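# Place the pan flat on the pad, matching the goal

## Task

Set the pan on the pad by itself, in the same orientation as the goal reference picture, so that none of the pan overhangs the pad's border, and leave everything else upright and in place.

## Robot and tools

Robot and frames. There are two arms, left_arm and right_arm, each with a two-finger gripper. The scene frame has its origin at table-top height midway between the nominal arm bases, with +z up and +x pointing out over the table. left_arm is on the +y side; the names do not match image sides. The calibrated bases are: left_arm at (-0.007, +0.231, 0) m, quat_wxyz (+1.000, 0, 0, +0.026); right_arm at (+0.001, -0.299, 0) m, quat_wxyz (+1.000, 0, 0, -0.001). Each arm reports its hand pose, targets, velocities and wrist-camera pose in its own base frame. The fixed head cameras and the table use the scene frame. Motion offsets are along the axes of that arm's current Hand target. The fingers point along the gripper's +z axis and separate along its y axis. end_effector_position is the spot between the finger pads, roughly 1 cm short of the tips. A camera stand sits behind the arms, and loose objects may occasionally get a small shove.

The 14-number row. Every motion argument is one row of 14 numbers, each in [-1, 1]. The first 7 are for left_arm and the last 7 for right_arm, always in this order: dx, dy, dz, rx, ry, rz, opening. Both arms are always included, even when only one should move. dx..rz are an offset, not a pose. They are measured from that arm's Hand target at the moment the action or move begins, along the Hand target's own axes. A value of 1.0 means 0.6 m for dx, dy and dz, or 180 degrees for the rotation. rx, ry and rz form a single rotation vector. opening is absolute: +1 is fully open (0.094 m) and -1 is closed. Sending six zeros re-requests the current Hand target. To leave a gripper unchanged, repeat its present opening command, because 0 means half open.

execute_actions. The actions argument is a list of actions. Each action is a table of 1 to 15 rows, with one row per 1/30 s step. A shorter table repeats its final row until all 15 steps are filled. Inside one action, every row counts from the same start pose, so rows do not add up. The next action starts from the new Hand target, so repeating the same offset keeps moving the arm. The optional cameras argument is a list of names, ["all"], or []. Images come back by default only when actions is empty. An empty list also shows the full result lines.

move. This drives each gripper in a straight line to the offset given in target. target is either one 14-number row or a list of up to 15 rows. Every row in the list counts from the same starting Hand targets, not from the previous row. Arguments: speed is in m/s, from 0.002 to 4.3, default 0.25, with turning capped at twice that in rad/s; give one value or one per target. blend is a corner-rounding radius in m, where 0 means a full stop at each point. opening_speed is the rate of change of the opening on the -1..1 scale per second, minimum 0.2; use it for slow closing. grip_force is the per-pad force limit, about 10 to 50 N, one value or one per arm; it stays in effect until changed, and lower values close slowly. blocking=false returns after about 0.5 s while the move carries on. cameras works as above. Moves last at least 0.5 s and are cut off at 10 s. Paths do not avoid obstacles or the other arm. Faster moves lag and stray more. The result adds a move: line giving the outcome (done, off_target, moving, held, fault) and any limits: limits=paced means the commanded pose was clipped, and limits=held means steps were withheld.

Other tools. wait takes seconds (0 to 10) and cameras; the robot keeps its last command, and a running move continues. stop brakes a running move; fast moves need room to stop. zoom_image takes camera (cam_head_left, cam_head_right, cam_left_wrist or cam_right_wrist) and region [x0, y0, x1, y1] in image pixels, at most 504 by 504, from the newest images. show_instructions shows the reference image. finished_scene takes scene (this scene's number) and cannot be undone; the object must stay in place without the robot.

Results. Each arm gets end_effector_position (m) and end_effector_quat_wxyz in its base frame. Hand target is the last commanded pose after clipping, and the next offsets start from it. grip_measured is the finger opening on the -1..1 scale; the last Joint positions entry is the opening in metres. There are also Joint velocities (may read within noise), joint torques (in joint order; readings 3 and 4 wrap at ±28 N m), Tool commands, and step readings of position. Head images are 896x504 and wrist images are 616x616 fisheye. The gripper often stops a few cm short of its target, especially under load. Send the remaining gap as a new offset. Each control step limits orientation to within 40 degrees of the measured orientation.

Joint ranges (rad): waist -2.880 to 2.880, shoulder 0 to 3.142, elbow 0 to 3.019, wrist pitch -1.693 to 1.571, wrist yaw -1.571 to 1.571, wrist roll -2.094 to 2.094.

Cautions. Do not let the grippers, wrist cameras or arms collide, and never close one gripper on the other arm's fingers; even a moderate clash can fail the task. Approach and touch slowly, because faster or deeper contact presses harder. An arm blocked by something keeps pushing until commanded back past its gripper. Pushing continuously, holding loads, or staying stretched out heats the motors; a MOTOR HOT line warns of this, and at 100 °C the arm drops for 30 to 60 s (OVER-TEMPERATURE FAULT). Avoid paths close to an arm's own base. Do not drop the object, release it while it is moving, slam it down, or let anything leave the table. To release, command an opening well above grip_measured.

Each tool is called after ">>>" by a JSON object that holds its "name" and its "arguments".

Reference images:

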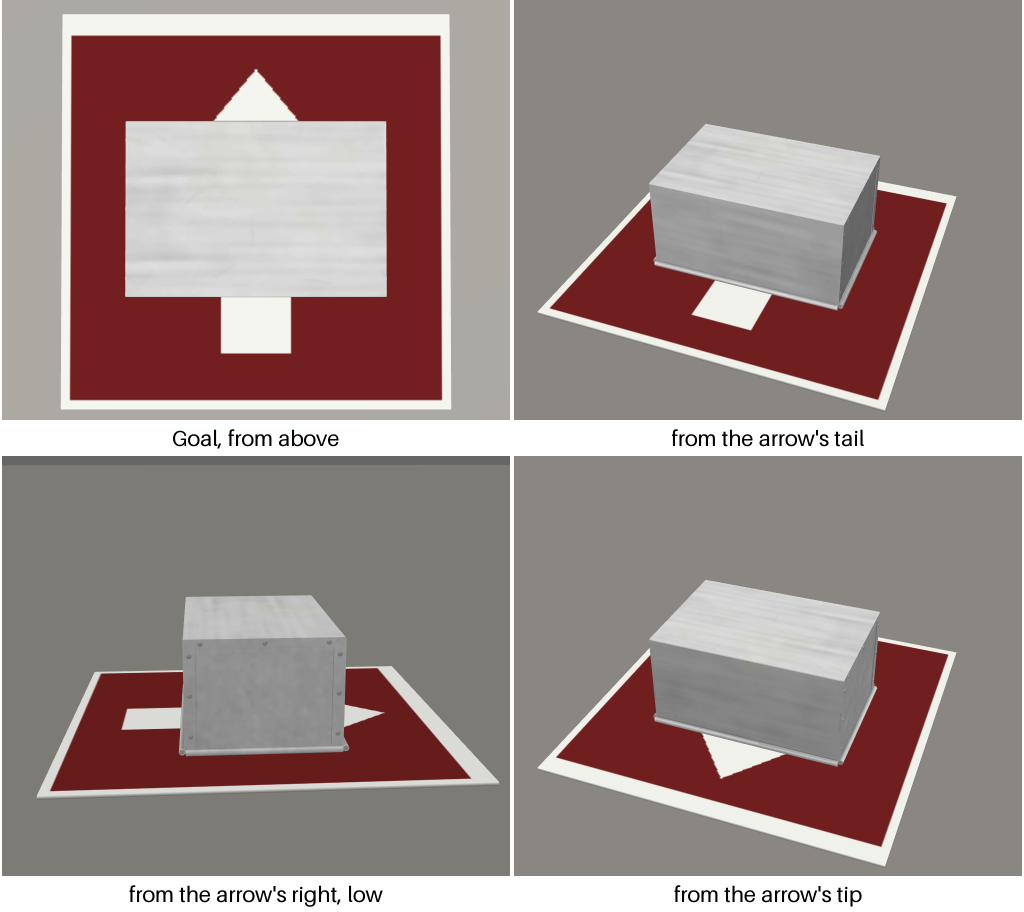

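## Session

>>> {"name": "execute_actions", "arguments": {"actions": []}}

Scene clock: 0.00 s.
left_arm: end_effector_position=(+0.1266, +0.3301, +0.2735) grip_measured=+1.000 end_effector_quat_wxyz=(-0.229, +0.832, -0.458, -0.214) | right_arm: end_effector_position=(+0.3705, +0.4321, +0.2611) grip_measured=+1.000 end_effector_quat_wxyz=(+0.055, -0.488, +0.854, +0.170)
Joint positions: left_arm=[0.988 0.961 0.96 -1.108 -0.456 -1.04 0.094] | right_arm=[0.772 1.698 1.696 -1.369 -0.301 -0.236 0.094]
Joint velocities: within noise
Joint torques (N m): no reading
Heat: left arm: hottest elbow 31 °C; right arm: hottest waist 32 °C.
Hand target: left_arm +0.1304, +0.3370, +0.2949; -0.253, +0.828, -0.451, -0.215 | right_arm +0.3764, +0.4382, +0.2889; +0.087, -0.493, +0.847, +0.180
Tool commands: left_gripper/opening=+1.0 right_gripper/opening=+1.0

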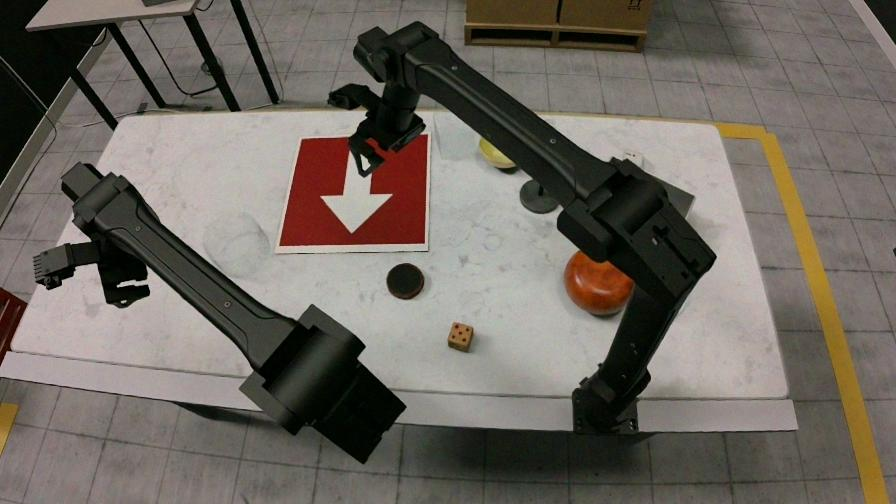

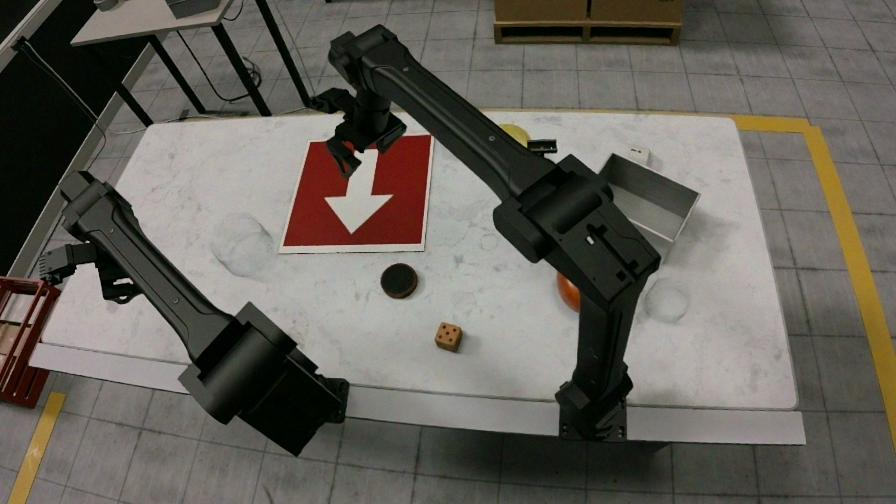

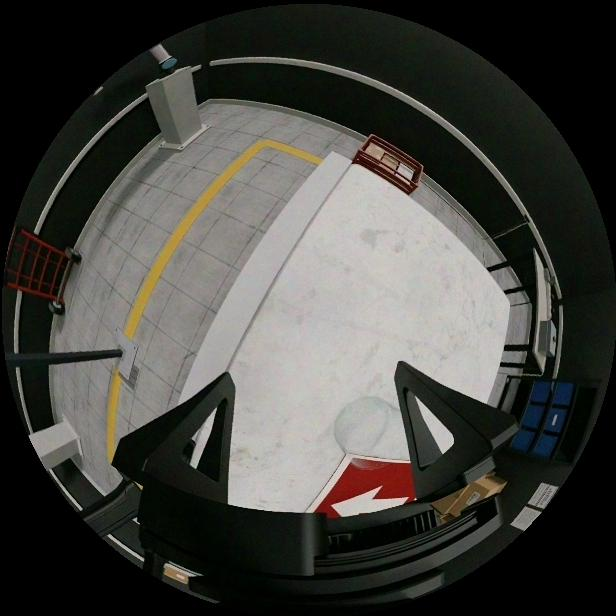

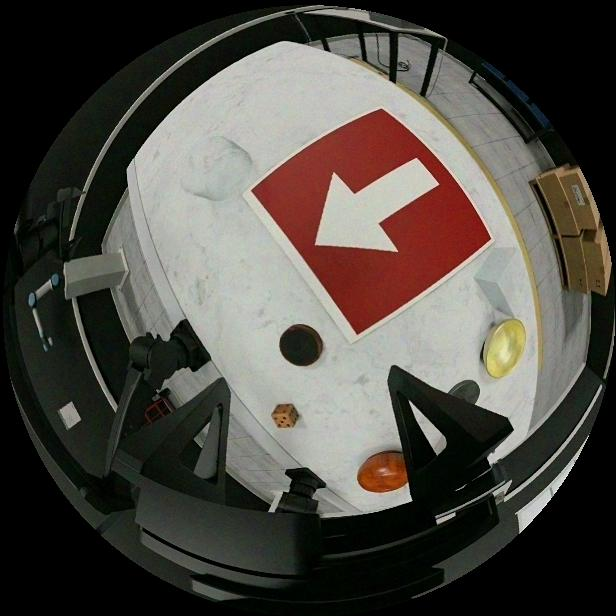

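>>> {"name": "zoom_image", "arguments": {"camera": "cam_head_right", "region": [440, 90, 740, 340]}}

>>> {"name": "zoom_image", "arguments": {"camera": "cam_head_left", "region": [440, 90, 740, 340]}}

>>> {"name": "zoom_image", "arguments": {"camera": "cam_head_left", "region": [180, 100, 480, 350]}}

>>> {"name": "zoom_image", "arguments": {"camera": "cam_right_wrist", "region": [200, 160, 600, 560]}}

Scaled by 1.680 from the camera's 896x504 image, which has a finer 1280x720 frame.

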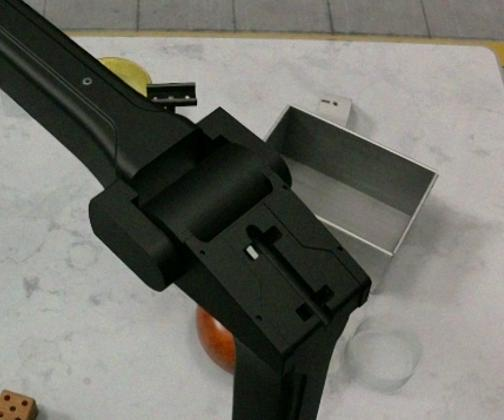

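Scaled by 1.680 from the camera's 896x504 image, which has a finer 1280x720 frame.

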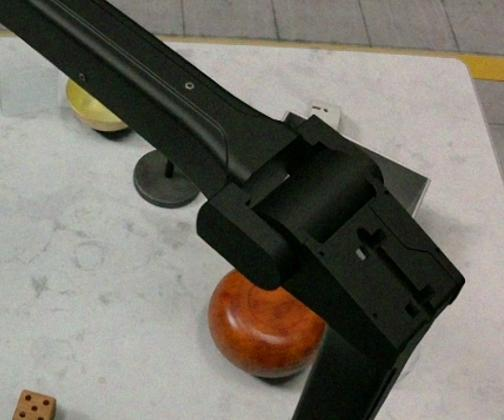

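Scaled by 1.680 from the camera's 896x504 image, which has a finer 1280x720 frame.

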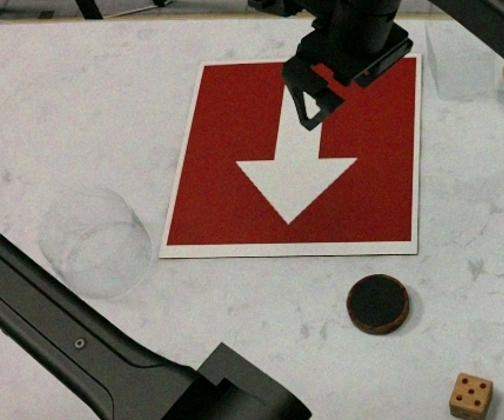

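Scaled by 1.260 from the camera's 616x616 image, which has a finer 880x880 frame.

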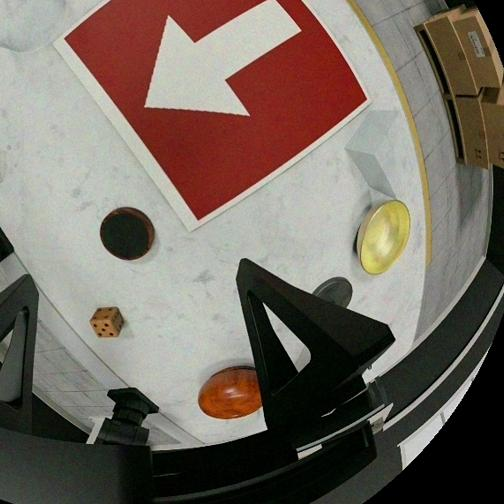

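>>> {"name": "move", "arguments": {"target": [0,0,0,0,0,0,1, 0.699,-0.1423,-0.4822,0.1207,0.0583,0.3305,1], "speed": 0.4, "cameras": ["all"]}}

Scene clock: 7.60 s.
left_arm: end_effector_position=(+0.1266, +0.3301, +0.2735) grip_measured=+1.000 end_effector_quat_wxyz=(-0.229, +0.832, -0.458, -0.214) | right_arm: end_effector_position=(+0.2496, -0.0527, +0.3913) grip_measured=+1.000 end_effector_quat_wxyz=(+0.167, +0.018, +0.985, -0.032)
Joint positions: left_arm=[0.988 0.961 0.96 -1.108 -0.456 -1.04 0.094] | right_arm=[-0.207 0.861 1.302 -1.67 0 -0.17 0.094]
Joint torques (N m): left_arm=[0.38 -4.89 11.41 1.58 -0.27 0.06] | right_arm=[0.97 -0.79 10.28 0.24 0.09 0.02]
Heat: left arm: hottest elbow 32 °C; right arm: hottest waist 32 °C.
Hand target: left_arm +0.1304, +0.3370, +0.2949; -0.253, +0.828, -0.451, -0.215 | right_arm +0.2500, -0.0501, +0.4003; +0.000, -0.001, +1.000, +0.000
Off the commanded pose: left_arm 0.023 m, 3 deg | right_arm 0.009 m, 20 deg.
joint sent to its limit (right arm) — joint 4 (wrist pitch), lower limit. The joint targets are off in position and orientation.
move: off_target (left_arm, right_arm)
camera_calibration:
cam_right_wrist: T_world_to_cam=[[-0.12292, -0.9902, 0.0662934, -0.0471967], [-0.981391, 0.131213, 0.140193, 0.241083], [-0.147518, -0.0478272, -0.987902, 0.525296], [0, 0, 0, 1]] pos_world=[0.308286, -0.053244, 0.488272]

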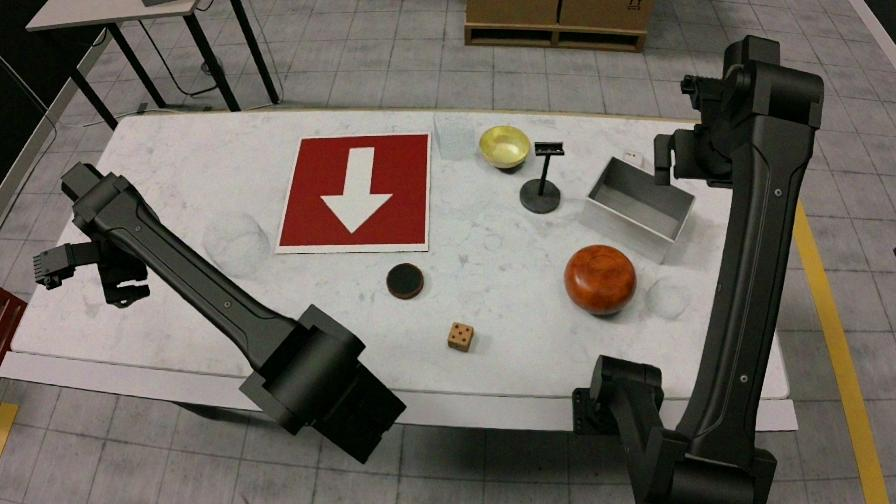

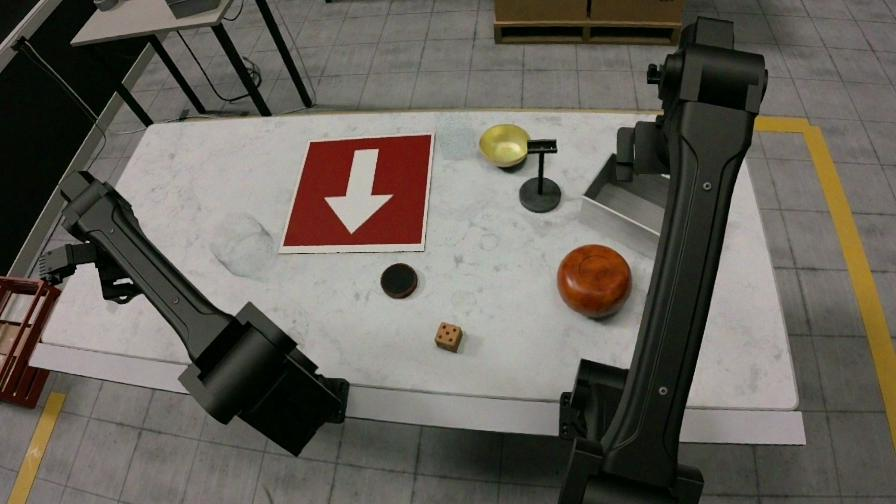

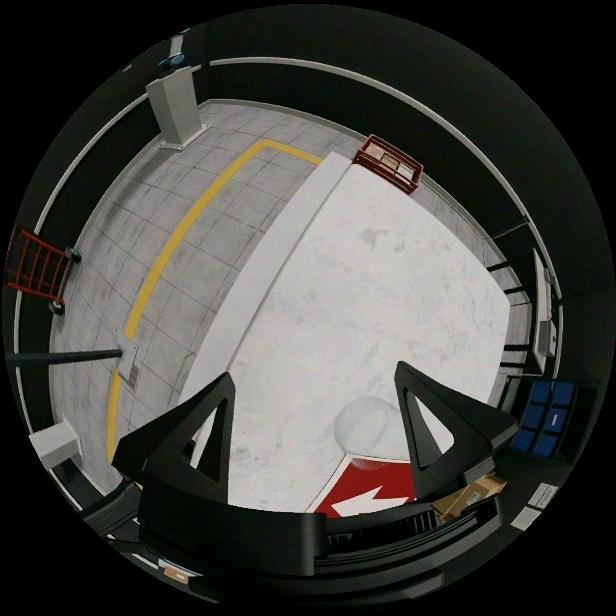

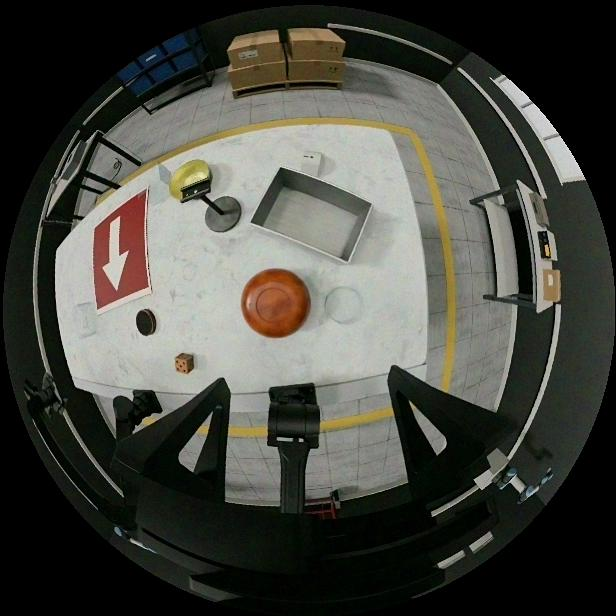

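>>> {"name": "zoom_image", "arguments": {"camera": "cam_right_wrist", "region": [150, 130, 420, 380]}}

>>> {"name": "zoom_image", "arguments": {"camera": "cam_head_left", "region": [440, 100, 740, 340]}}

>>> {"name": "zoom_image", "arguments": {"camera": "cam_head_right", "region": [380, 100, 680, 340]}}

Scaled by 1.867 from the camera's 616x616 image, which has a finer 880x880 frame.

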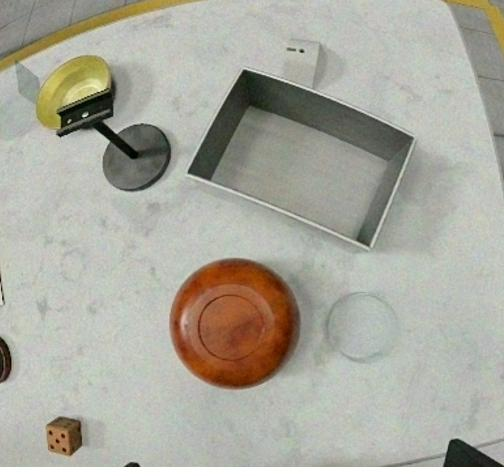

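Scaled by 1.680 from the camera's 896x504 image, which has a finer 1280x720 frame.

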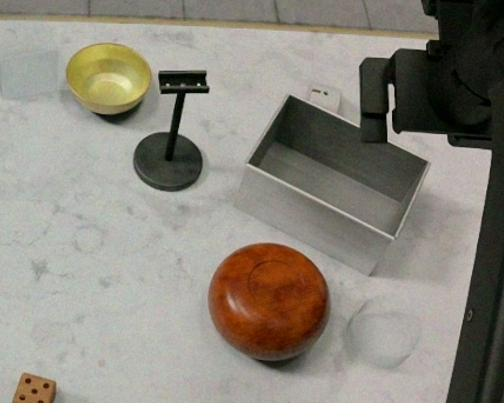

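Scaled by 1.680 from the camera's 896x504 image, which has a finer 1280x720 frame.

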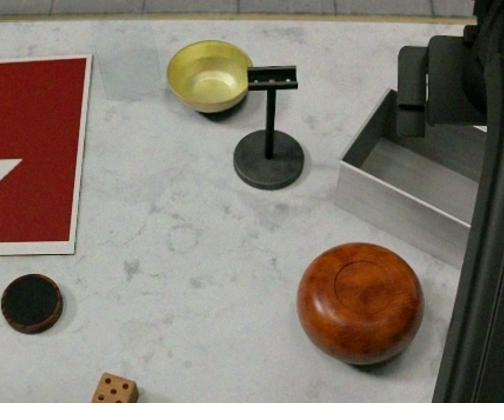

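>>> {"name": "move", "arguments": {"target": [0,0,0,0,0,0,1, -0.2033,-0.035,0.3333,0,0,-0.340,1], "speed": 0.3, "cameras": ["all"]}}

Scene clock: 17.20 s.
left_arm: end_effector_position=(+0.1266, +0.3301, +0.2735) grip_measured=+1.000 end_effector_quat_wxyz=(-0.229, +0.832, -0.458, -0.214) | right_arm: end_effector_position=(+0.3607, -0.0737, +0.1906) grip_measured=+1.000 end_effector_quat_wxyz=(-0.019, -0.493, +0.870, +0.015)
Joint positions: left_arm=[0.988 0.961 0.96 -1.108 -0.456 -1.04 0.094] | right_arm=[-0.199 1.352 1.15 -1.417 0.003 -1.23 0.094]
Joint torques (N m): left_arm=[0.26 -4.89 11.4 1.58 -0.28 0.06] | right_arm=[1.26 -8.29 10.09 0.58 -0.09 -0.09]
Heat: left arm: hottest elbow 33 °C; right arm: hottest waist 32 °C.
Hand target: left_arm +0.1304, +0.3370, +0.2949; -0.253, +0.828, -0.451, -0.215 | right_arm +0.3721, -0.0709, +0.2004; +0.000, -0.510, +0.860, +0.000
Off the commanded pose: left_arm 0.023 m, 3 deg | right_arm 0.015 m, 4 deg.
move: off_target (left_arm, right_arm)
camera_calibration:
cam_right_wrist: T_world_to_cam=[[0.82028, -0.571911, -0.0076562, -0.336284], [-0.497967, -0.720679, 0.482339, 0.0786555], [-0.281373, -0.39184, -0.875951, 0.344054], [0, 0, 0, 1]] pos_world=[0.411822, -0.000825011, 0.260861]

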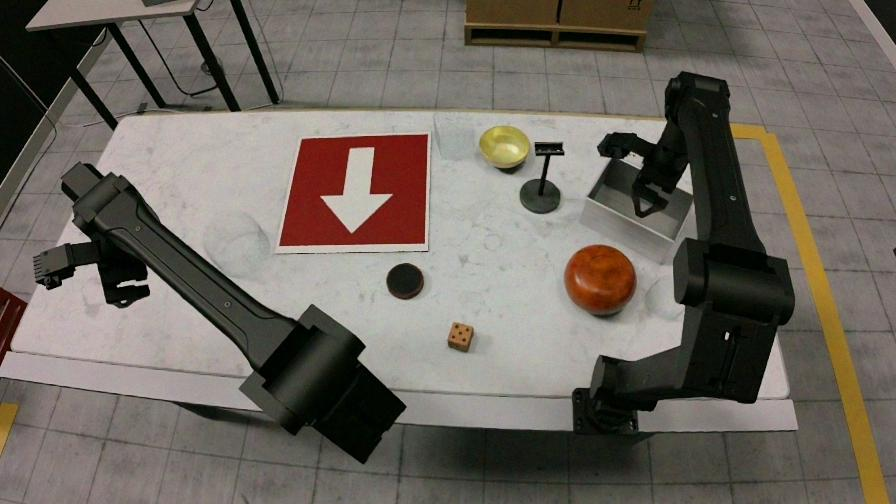

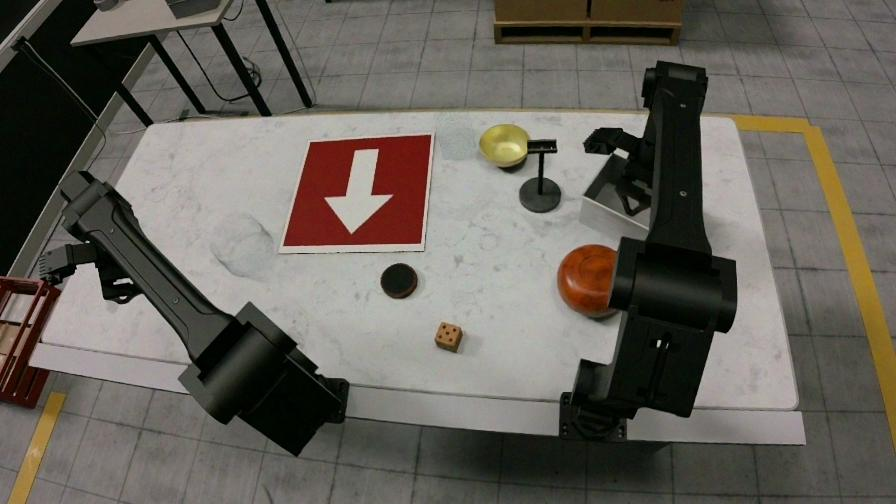

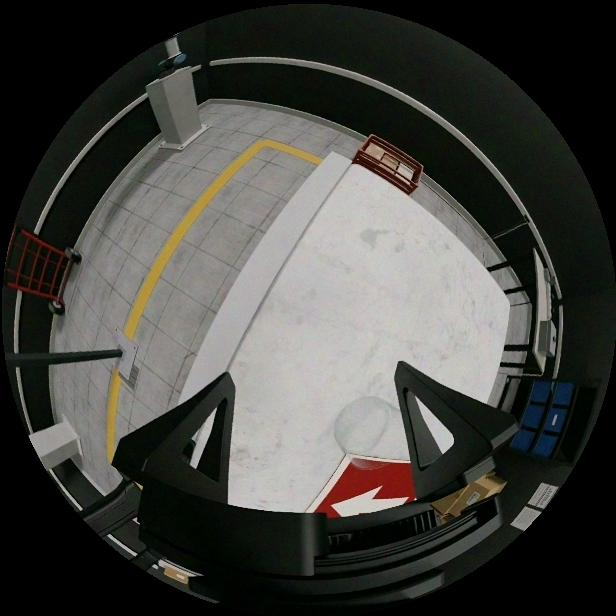

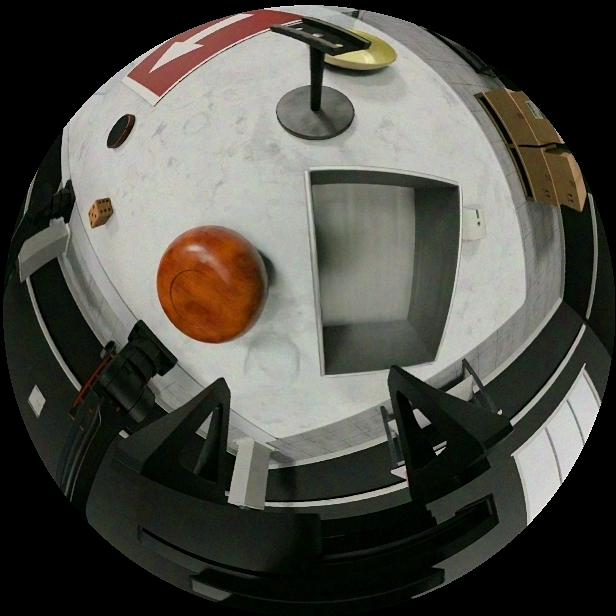

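>>> {"name": "zoom_image", "arguments": {"camera": "cam_right_wrist", "region": [280, 150, 490, 400]}}

Scaled by 2.016 from the camera's 616x616 image, which has a finer 880x880 frame.

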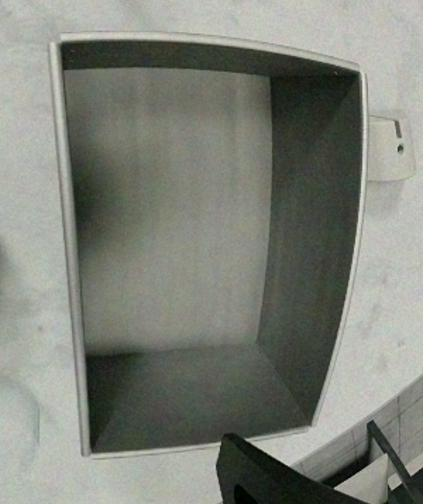

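>>> {"name": "zoom_image", "arguments": {"camera": "cam_head_left", "region": [560, 140, 700, 280]}}

>>> {"name": "zoom_image", "arguments": {"camera": "cam_head_right", "region": [560, 140, 700, 280]}}

Scaled by 3.600 from the camera's 896x504 image, which has a finer 1280x720 frame.

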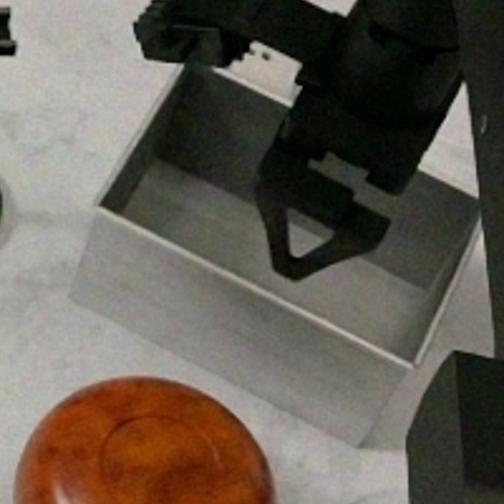

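Scaled by 3.600 from the camera's 896x504 image, which has a finer 1280x720 frame.

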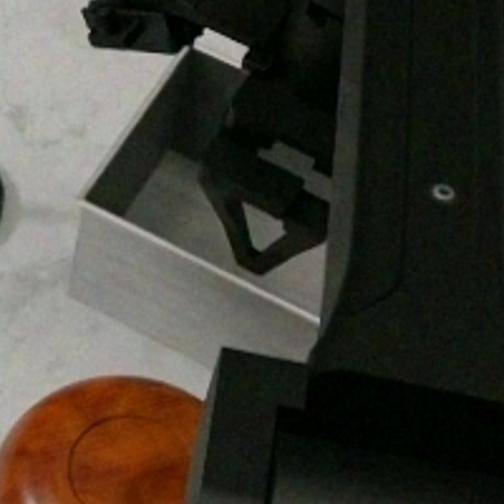

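>>> {"name": "move", "arguments": {"target": [0,0,0,0,0,0,1, -0.0218,-0.0148,0.11,0.0142,-0.0059,0,0.1], "speed": 0.15, "cameras": ["cam_right_wrist"]}}

>>> {"name": "zoom_image", "arguments": {"camera": "cam_right_wrist", "region": [200, 150, 500, 450]}}

Scene clock: 21.00 s.
left_arm: end_effector_position=(+0.1266, +0.3301, +0.2735) grip_measured=+1.000 end_effector_quat_wxyz=(-0.229, +0.832, -0.458, -0.214) | right_arm: end_effector_position=(+0.3726, -0.0666, +0.1256) grip_measured=+0.103 end_effector_quat_wxyz=(+0.000, -0.504, +0.864, -0.001)
Joint positions: left_arm=[0.988 0.961 0.96 -1.108 -0.456 -1.04 0.094] | right_arm=[-0.174 1.398 1.018 -1.19 0.003 -1.232 0.052]
Joint torques (N m): left_arm=[0.32 -4.84 11.38 1.61 -0.28 0.06] | right_arm=[1.67 -8.41 9.8 0.75 -0.21 0.22]
Heat: left arm: hottest elbow 33 °C; right arm: hottest waist 32 °C.
Hand target: left_arm +0.1304, +0.3370, +0.2949; -0.253, +0.828, -0.451, -0.215 | right_arm +0.3862, -0.0637, +0.1344; +0.020, -0.510, +0.860, -0.015
Off the commanded pose: left_arm 0.023 m, 3 deg | right_arm 0.016 m, 3 deg.
move: off_target (left_arm, right_arm)
camera_calibration:
cam_right_wrist: T_world_to_cam=[[0.834161, -0.550258, 0.0373078, -0.351874], [-0.501931, -0.729385, 0.464826, 0.124205], [-0.228562, -0.406466, -0.884616, 0.27368], [0, 0, 0, 1]] pos_world=[0.418415, 0.0082136, 0.197495]
Images, in order (width x height): cam_right_wrist 616x616.

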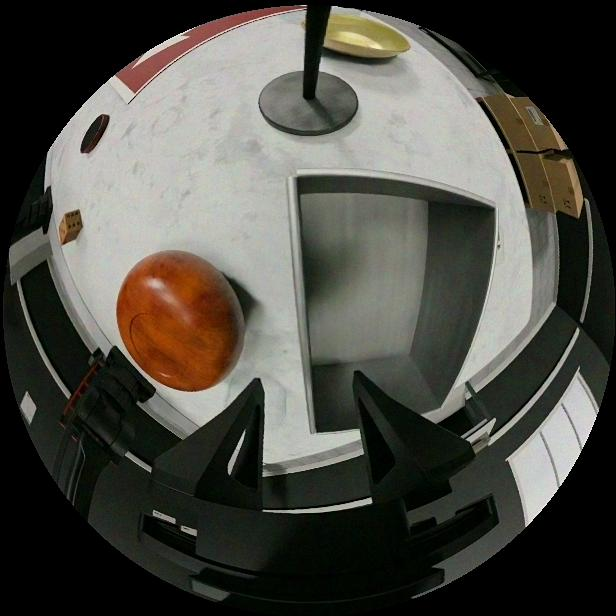

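Scaled by 1.680 from the camera's 616x616 image, which has a finer 880x880 frame.

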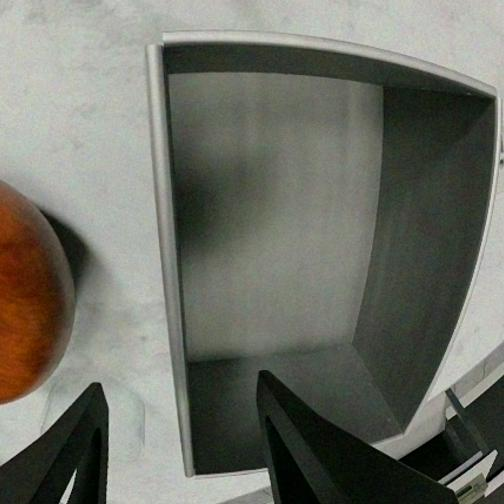

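>>> {"name": "move", "arguments": {"target": [[0,0,0,0,0,0,1, 0.0016,0.0038,0.0832,0,0,0,0.1],[0,0,0,0,0,0,1, 0.0016,0.0038,0.0832,0,0,0,-1]], "speed": 0.1, "opening_speed": 0.4, "cameras": ["cam_right_wrist"]}}

Scene clock: 26.00 s.
left_arm: end_effector_position=(+0.1266, +0.3301, +0.2735) grip_measured=+1.000 end_effector_quat_wxyz=(-0.229, +0.832, -0.458, -0.214) | right_arm: end_effector_position=(+0.3721, -0.0665, +0.0775) grip_measured=-0.866 end_effector_quat_wxyz=(+0.001, -0.504, +0.864, -0.003)
Joint positions: left_arm=[0.988 0.961 0.96 -1.108 -0.456 -1.04 0.094] | right_arm=[-0.174 1.453 0.935 -1.047 0.003 -1.232 0.006]
Joint torques (N m): left_arm=[0.38 -4.89 11.43 1.59 -0.28 0.06] | right_arm=[1.67 -9.17 9.14 0.68 -0.25 0.25]
Heat: left arm: hottest elbow 34 °C; right arm: hottest elbow 33 °C.
Hand target: left_arm +0.1304, +0.3370, +0.2949; -0.253, +0.828, -0.451, -0.215 | right_arm +0.3862, -0.0637, +0.0844; +0.020, -0.510, +0.860, -0.015
Off the commanded pose: left_arm 0.023 m, 3 deg | right_arm 0.016 m, 3 deg.
move: off_target (left_arm, right_arm); target 2's new opening was sent with right_arm's hand 0.015 m and 2 deg from that target
camera_calibration:
cam_right_wrist: T_world_to_cam=[[0.833988, -0.550219, 0.041523, -0.349912], [-0.504029, -0.729026, 0.463116, 0.147313], [-0.224544, -0.407162, -0.885324, 0.229511], [0, 0, 0, 1]] pos_world=[0.417608, 0.00831478, 0.149498]
Images, in order (width x height): cam_right_wrist 616x616.

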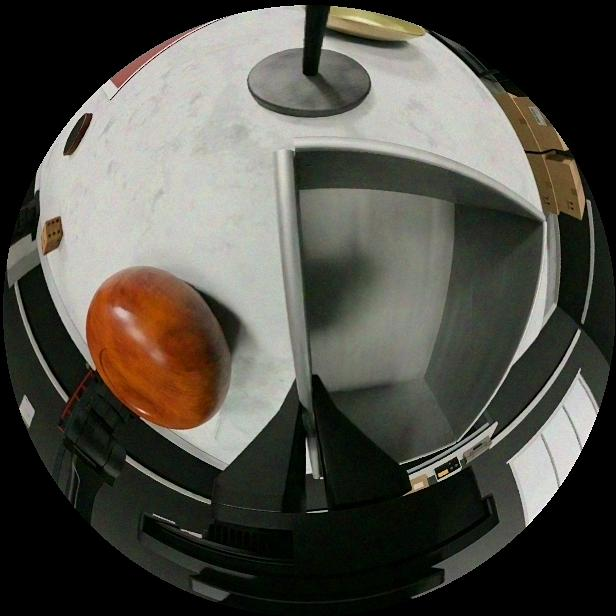

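>>> {"name": "move", "arguments": {"target": [0,0,0,0,0,0,1, -0.0039,-0.0094,-0.204,0,0,0,-1], "speed": 0.12, "cameras": ["all"]}}

Scene clock: 29.70 s.
left_arm: end_effector_position=(+0.1266, +0.3301, +0.2735) grip_measured=+1.000 end_effector_quat_wxyz=(-0.229, +0.832, -0.458, -0.214) | right_arm: end_effector_position=(+0.3566, -0.0647, +0.1564) grip_measured=-0.878 end_effector_quat_wxyz=(-0.033, -0.503, +0.864, +0.027)
Joint positions: left_arm=[0.988 0.961 0.96 -1.108 -0.456 -1.04 0.094] | right_arm=[-0.178 1.384 1.087 -1.358 0.001 -1.232 0.006]
Joint torques (N m): left_arm=[0.32 -5.01 11.4 1.59 -0.27 0.06] | right_arm=[2.37 -11.52 15.51 -0.31 -0.23 0.2]
Heat: left arm: hottest elbow 34 °C; right arm: hottest elbow 33 °C.
Hand target: left_arm +0.1304, +0.3370, +0.2949; -0.253, +0.828, -0.451, -0.215 | right_arm +0.3863, -0.0637, +0.2069; +0.020, -0.510, +0.860, -0.015
Off the commanded pose: left_arm 0.023 m, 3 deg | right_arm 0.059 m, 8 deg.
move: off_target (left_arm, right_arm)
camera_calibration:
cam_right_wrist: T_world_to_cam=[[0.83224, -0.552818, -0.0420569, -0.325671], [-0.463834, -0.735815, 0.493391, 0.0847822], [-0.303701, -0.391112, -0.868791, 0.323281], [0, 0, 0, 1]] pos_world=[0.408542, 0.00878627, 0.225336]

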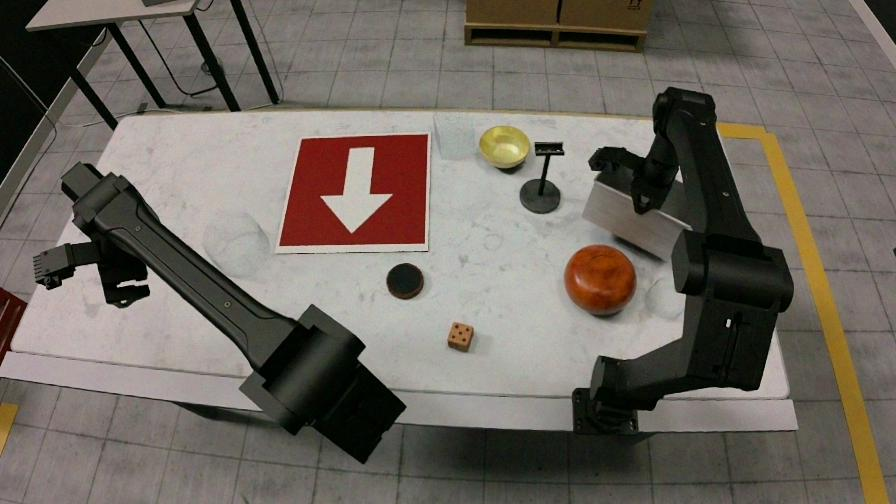

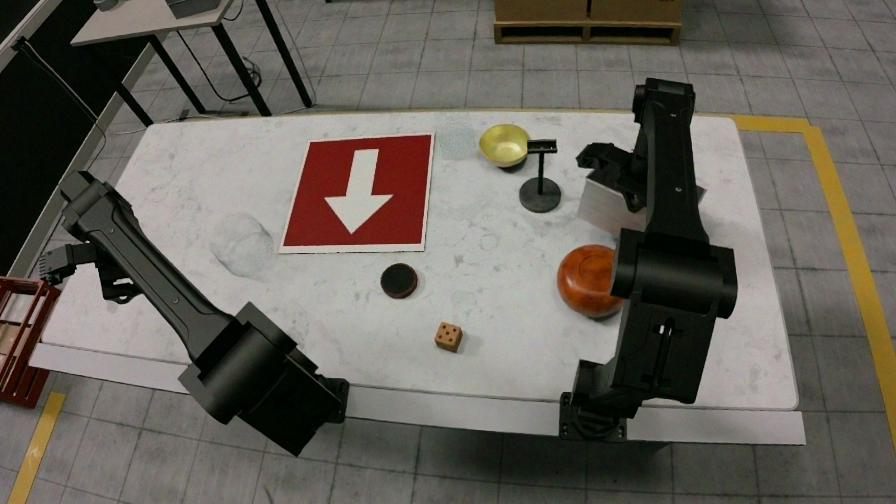

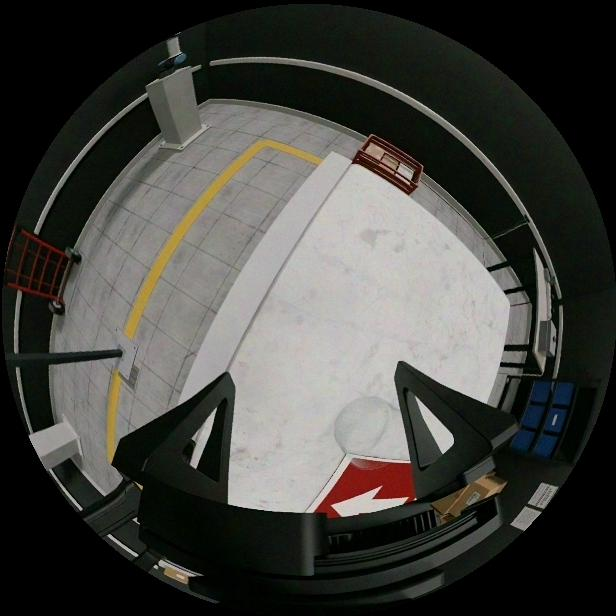

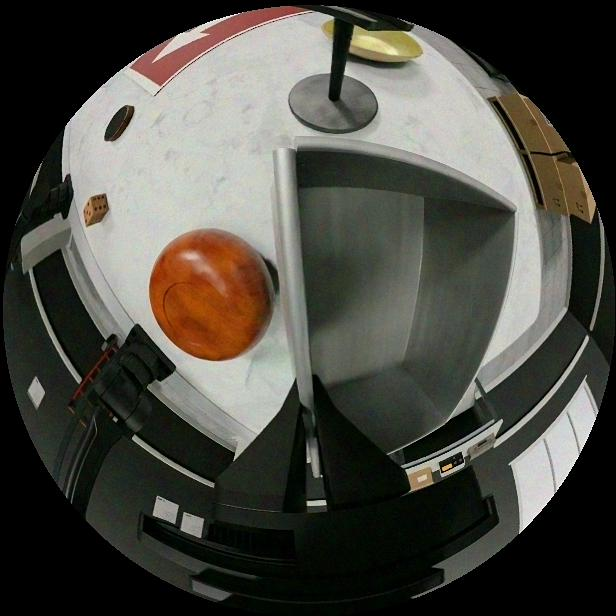

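>>> {"name": "move", "arguments": {"target": [[0,0,0,0,0,0,1, -0.0019,-0.0046,-0.1,0.01,-0.005,0,-1],[0,0,0,0,0,0,1, -0.042,0.1432,-0.1028,0.0233,-0.0111,-0.0763,-1]], "speed": 0.15, "blend": [0.02,0], "cameras": ["all"]}}

Scene clock: 36.87 s.
left_arm: end_effector_position=(+0.1266, +0.3301, +0.2735) grip_measured=+1.000 end_effector_quat_wxyz=(-0.229, +0.832, -0.458, -0.214) | right_arm: end_effector_position=(+0.3126, -0.0008, +0.2330) grip_measured=-0.878 end_effector_quat_wxyz=(+0.013, -0.599, +0.800, -0.012)
Joint positions: left_arm=[0.988 0.961 0.96 -1.108 -0.456 -1.04 0.094] | right_arm=[0 1.132 1.076 -1.479 0.003 -1.285 0.006]
Joint torques (N m): left_arm=[0.26 -4.89 11.43 1.59 -0.28 0.06] | right_arm=[0.91 -8.35 12.42 -0.31 -0.11 0.06]
Heat: left arm: hottest elbow 35 °C; right arm: hottest elbow 36 °C.
Hand target: left_arm +0.1304, +0.3370, +0.2949; -0.253, +0.828, -0.451, -0.215 | right_arm +0.3201, +0.0000, +0.2651; +0.051, -0.608, +0.791, -0.039
Off the commanded pose: left_arm 0.023 m, 3 deg | right_arm 0.033 m, 6 deg.
move: off_target (left_arm, right_arm)
camera_calibration:
cam_right_wrist: T_world_to_cam=[[0.93535, -0.346968, 0.0687998, -0.308335], [-0.339084, -0.824138, 0.453672, 0.0437176], [-0.100709, -0.447671, -0.888509, 0.342522], [0, 0, 0, 1]] pos_world=[0.33772, 0.082384, 0.305714]

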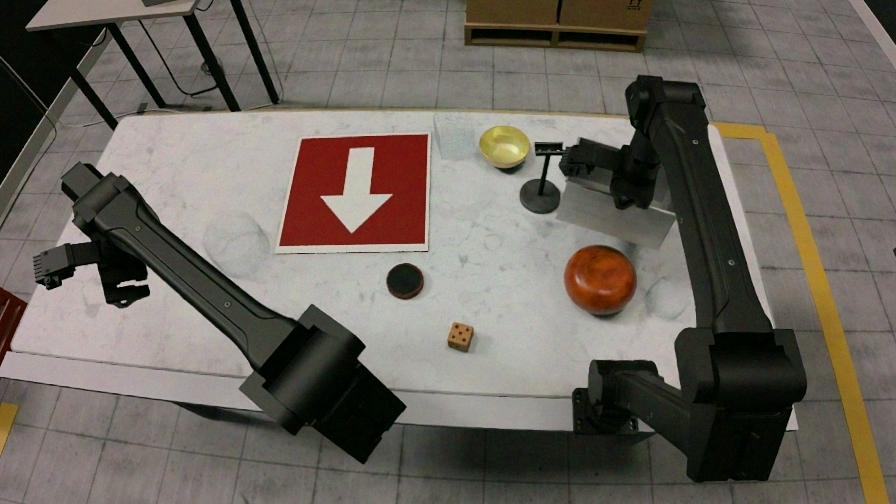

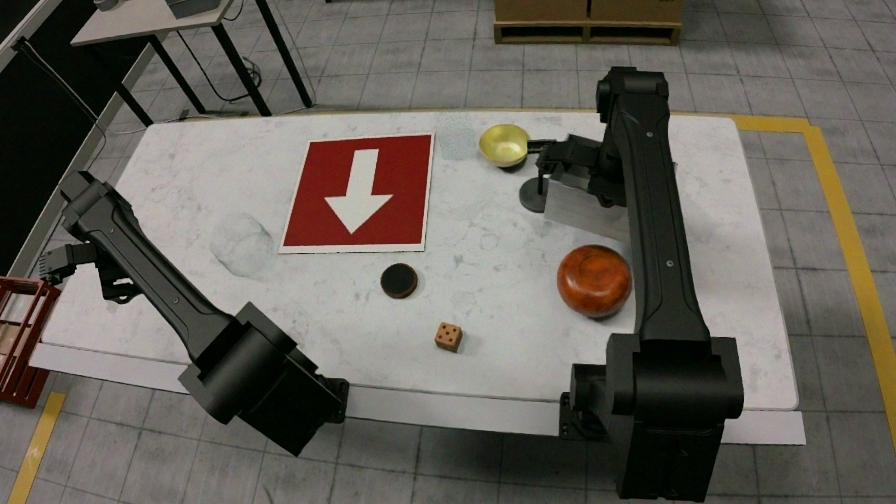

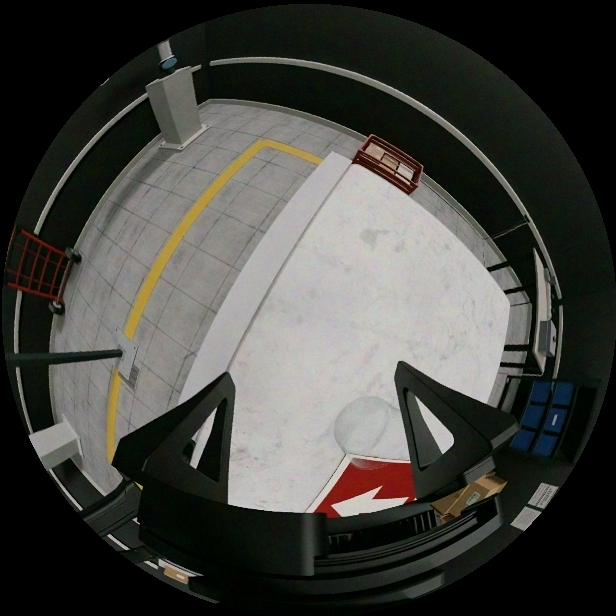

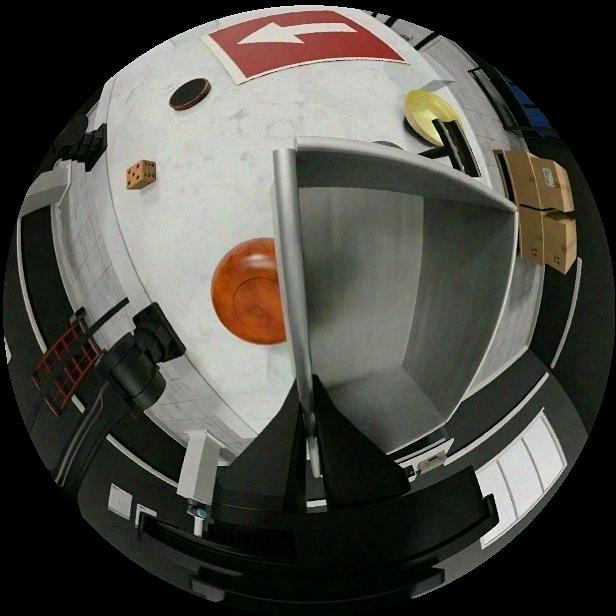

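>>> {"name": "move", "arguments": {"target": [[0,0,0,0,0,0,1, -0.1973,0.1003,0.0075,-0.0067,-0.0163,-0.0549,-1],[0,0,0,0,0,0,1, -0.4022,0.1342,0.01,-0.0126,-0.0258,-0.0985,-1]], "speed": 0.18, "blend": [0.03,0], "cameras": ["all"]}}

Scene clock: 39.87 s.
left_arm: end_effector_position=(+0.1266, +0.3301, +0.2735) grip_measured=+1.000 end_effector_quat_wxyz=(-0.229, +0.832, -0.458, -0.214) | right_arm: end_effector_position=(+0.2780, +0.2352, +0.2107) grip_measured=-0.878 end_effector_quat_wxyz=(+0.005, +0.732, -0.681, -0.008)
Joint positions: left_arm=[0.988 0.961 0.96 -1.108 -0.456 -1.04 0.094] | right_arm=[0.697 1.309 1.163 -1.438 -0.014 -0.946 0.006]
Joint torques (N m): left_arm=[0.32 -4.89 11.43 1.62 -0.28 0.06] | right_arm=[0.85 -9.41 16.38 0.81 0.07 0.38]
Heat: left arm: hottest elbow 35 °C; right arm: hottest elbow 36 °C.
Hand target: left_arm +0.1304, +0.3370, +0.2949; -0.253, +0.828, -0.451, -0.215 | right_arm +0.3055, +0.2539, +0.2572; -0.065, +0.724, -0.686, +0.007
Off the commanded pose: left_arm 0.023 m, 3 deg | right_arm 0.057 m, 8 deg.
move: off_target (left_arm, right_arm)
camera_calibration:
cam_right_wrist: T_world_to_cam=[[0.999862, 0.00260888, 0.0163774, -0.281652], [-0.00523083, -0.887526, 0.460728, 0.157217], [0.0157374, -0.460751, -0.88739, 0.395457], [0, 0, 0, 1]] pos_world=[0.276212, 0.322476, 0.283103]

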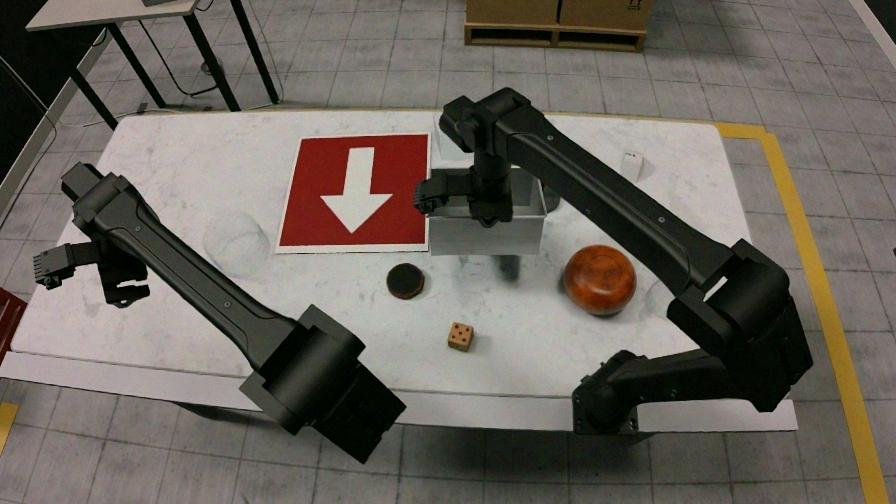

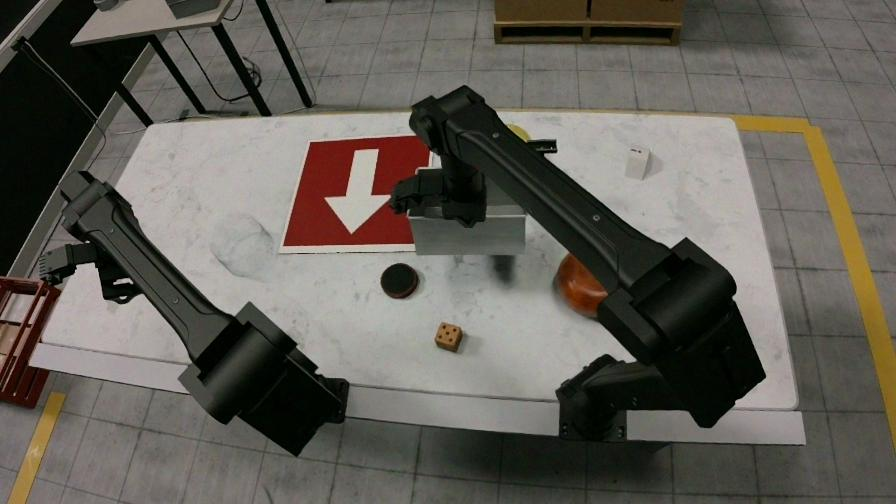

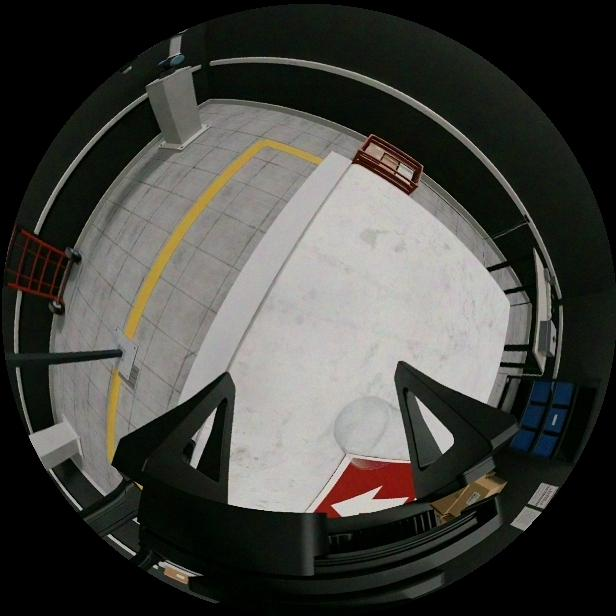

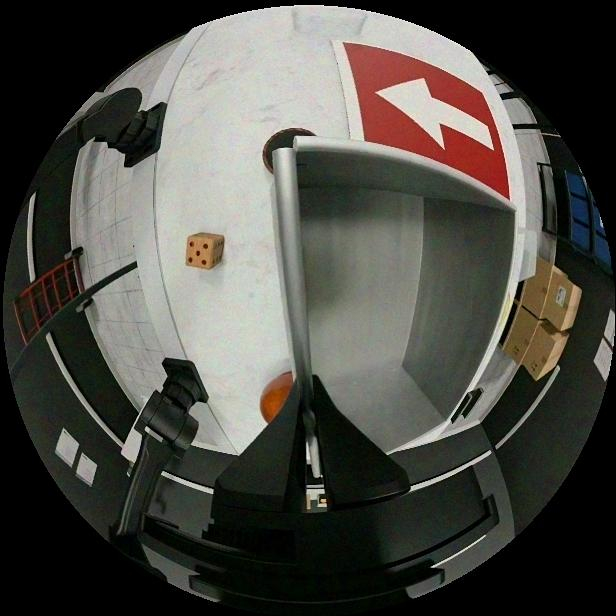

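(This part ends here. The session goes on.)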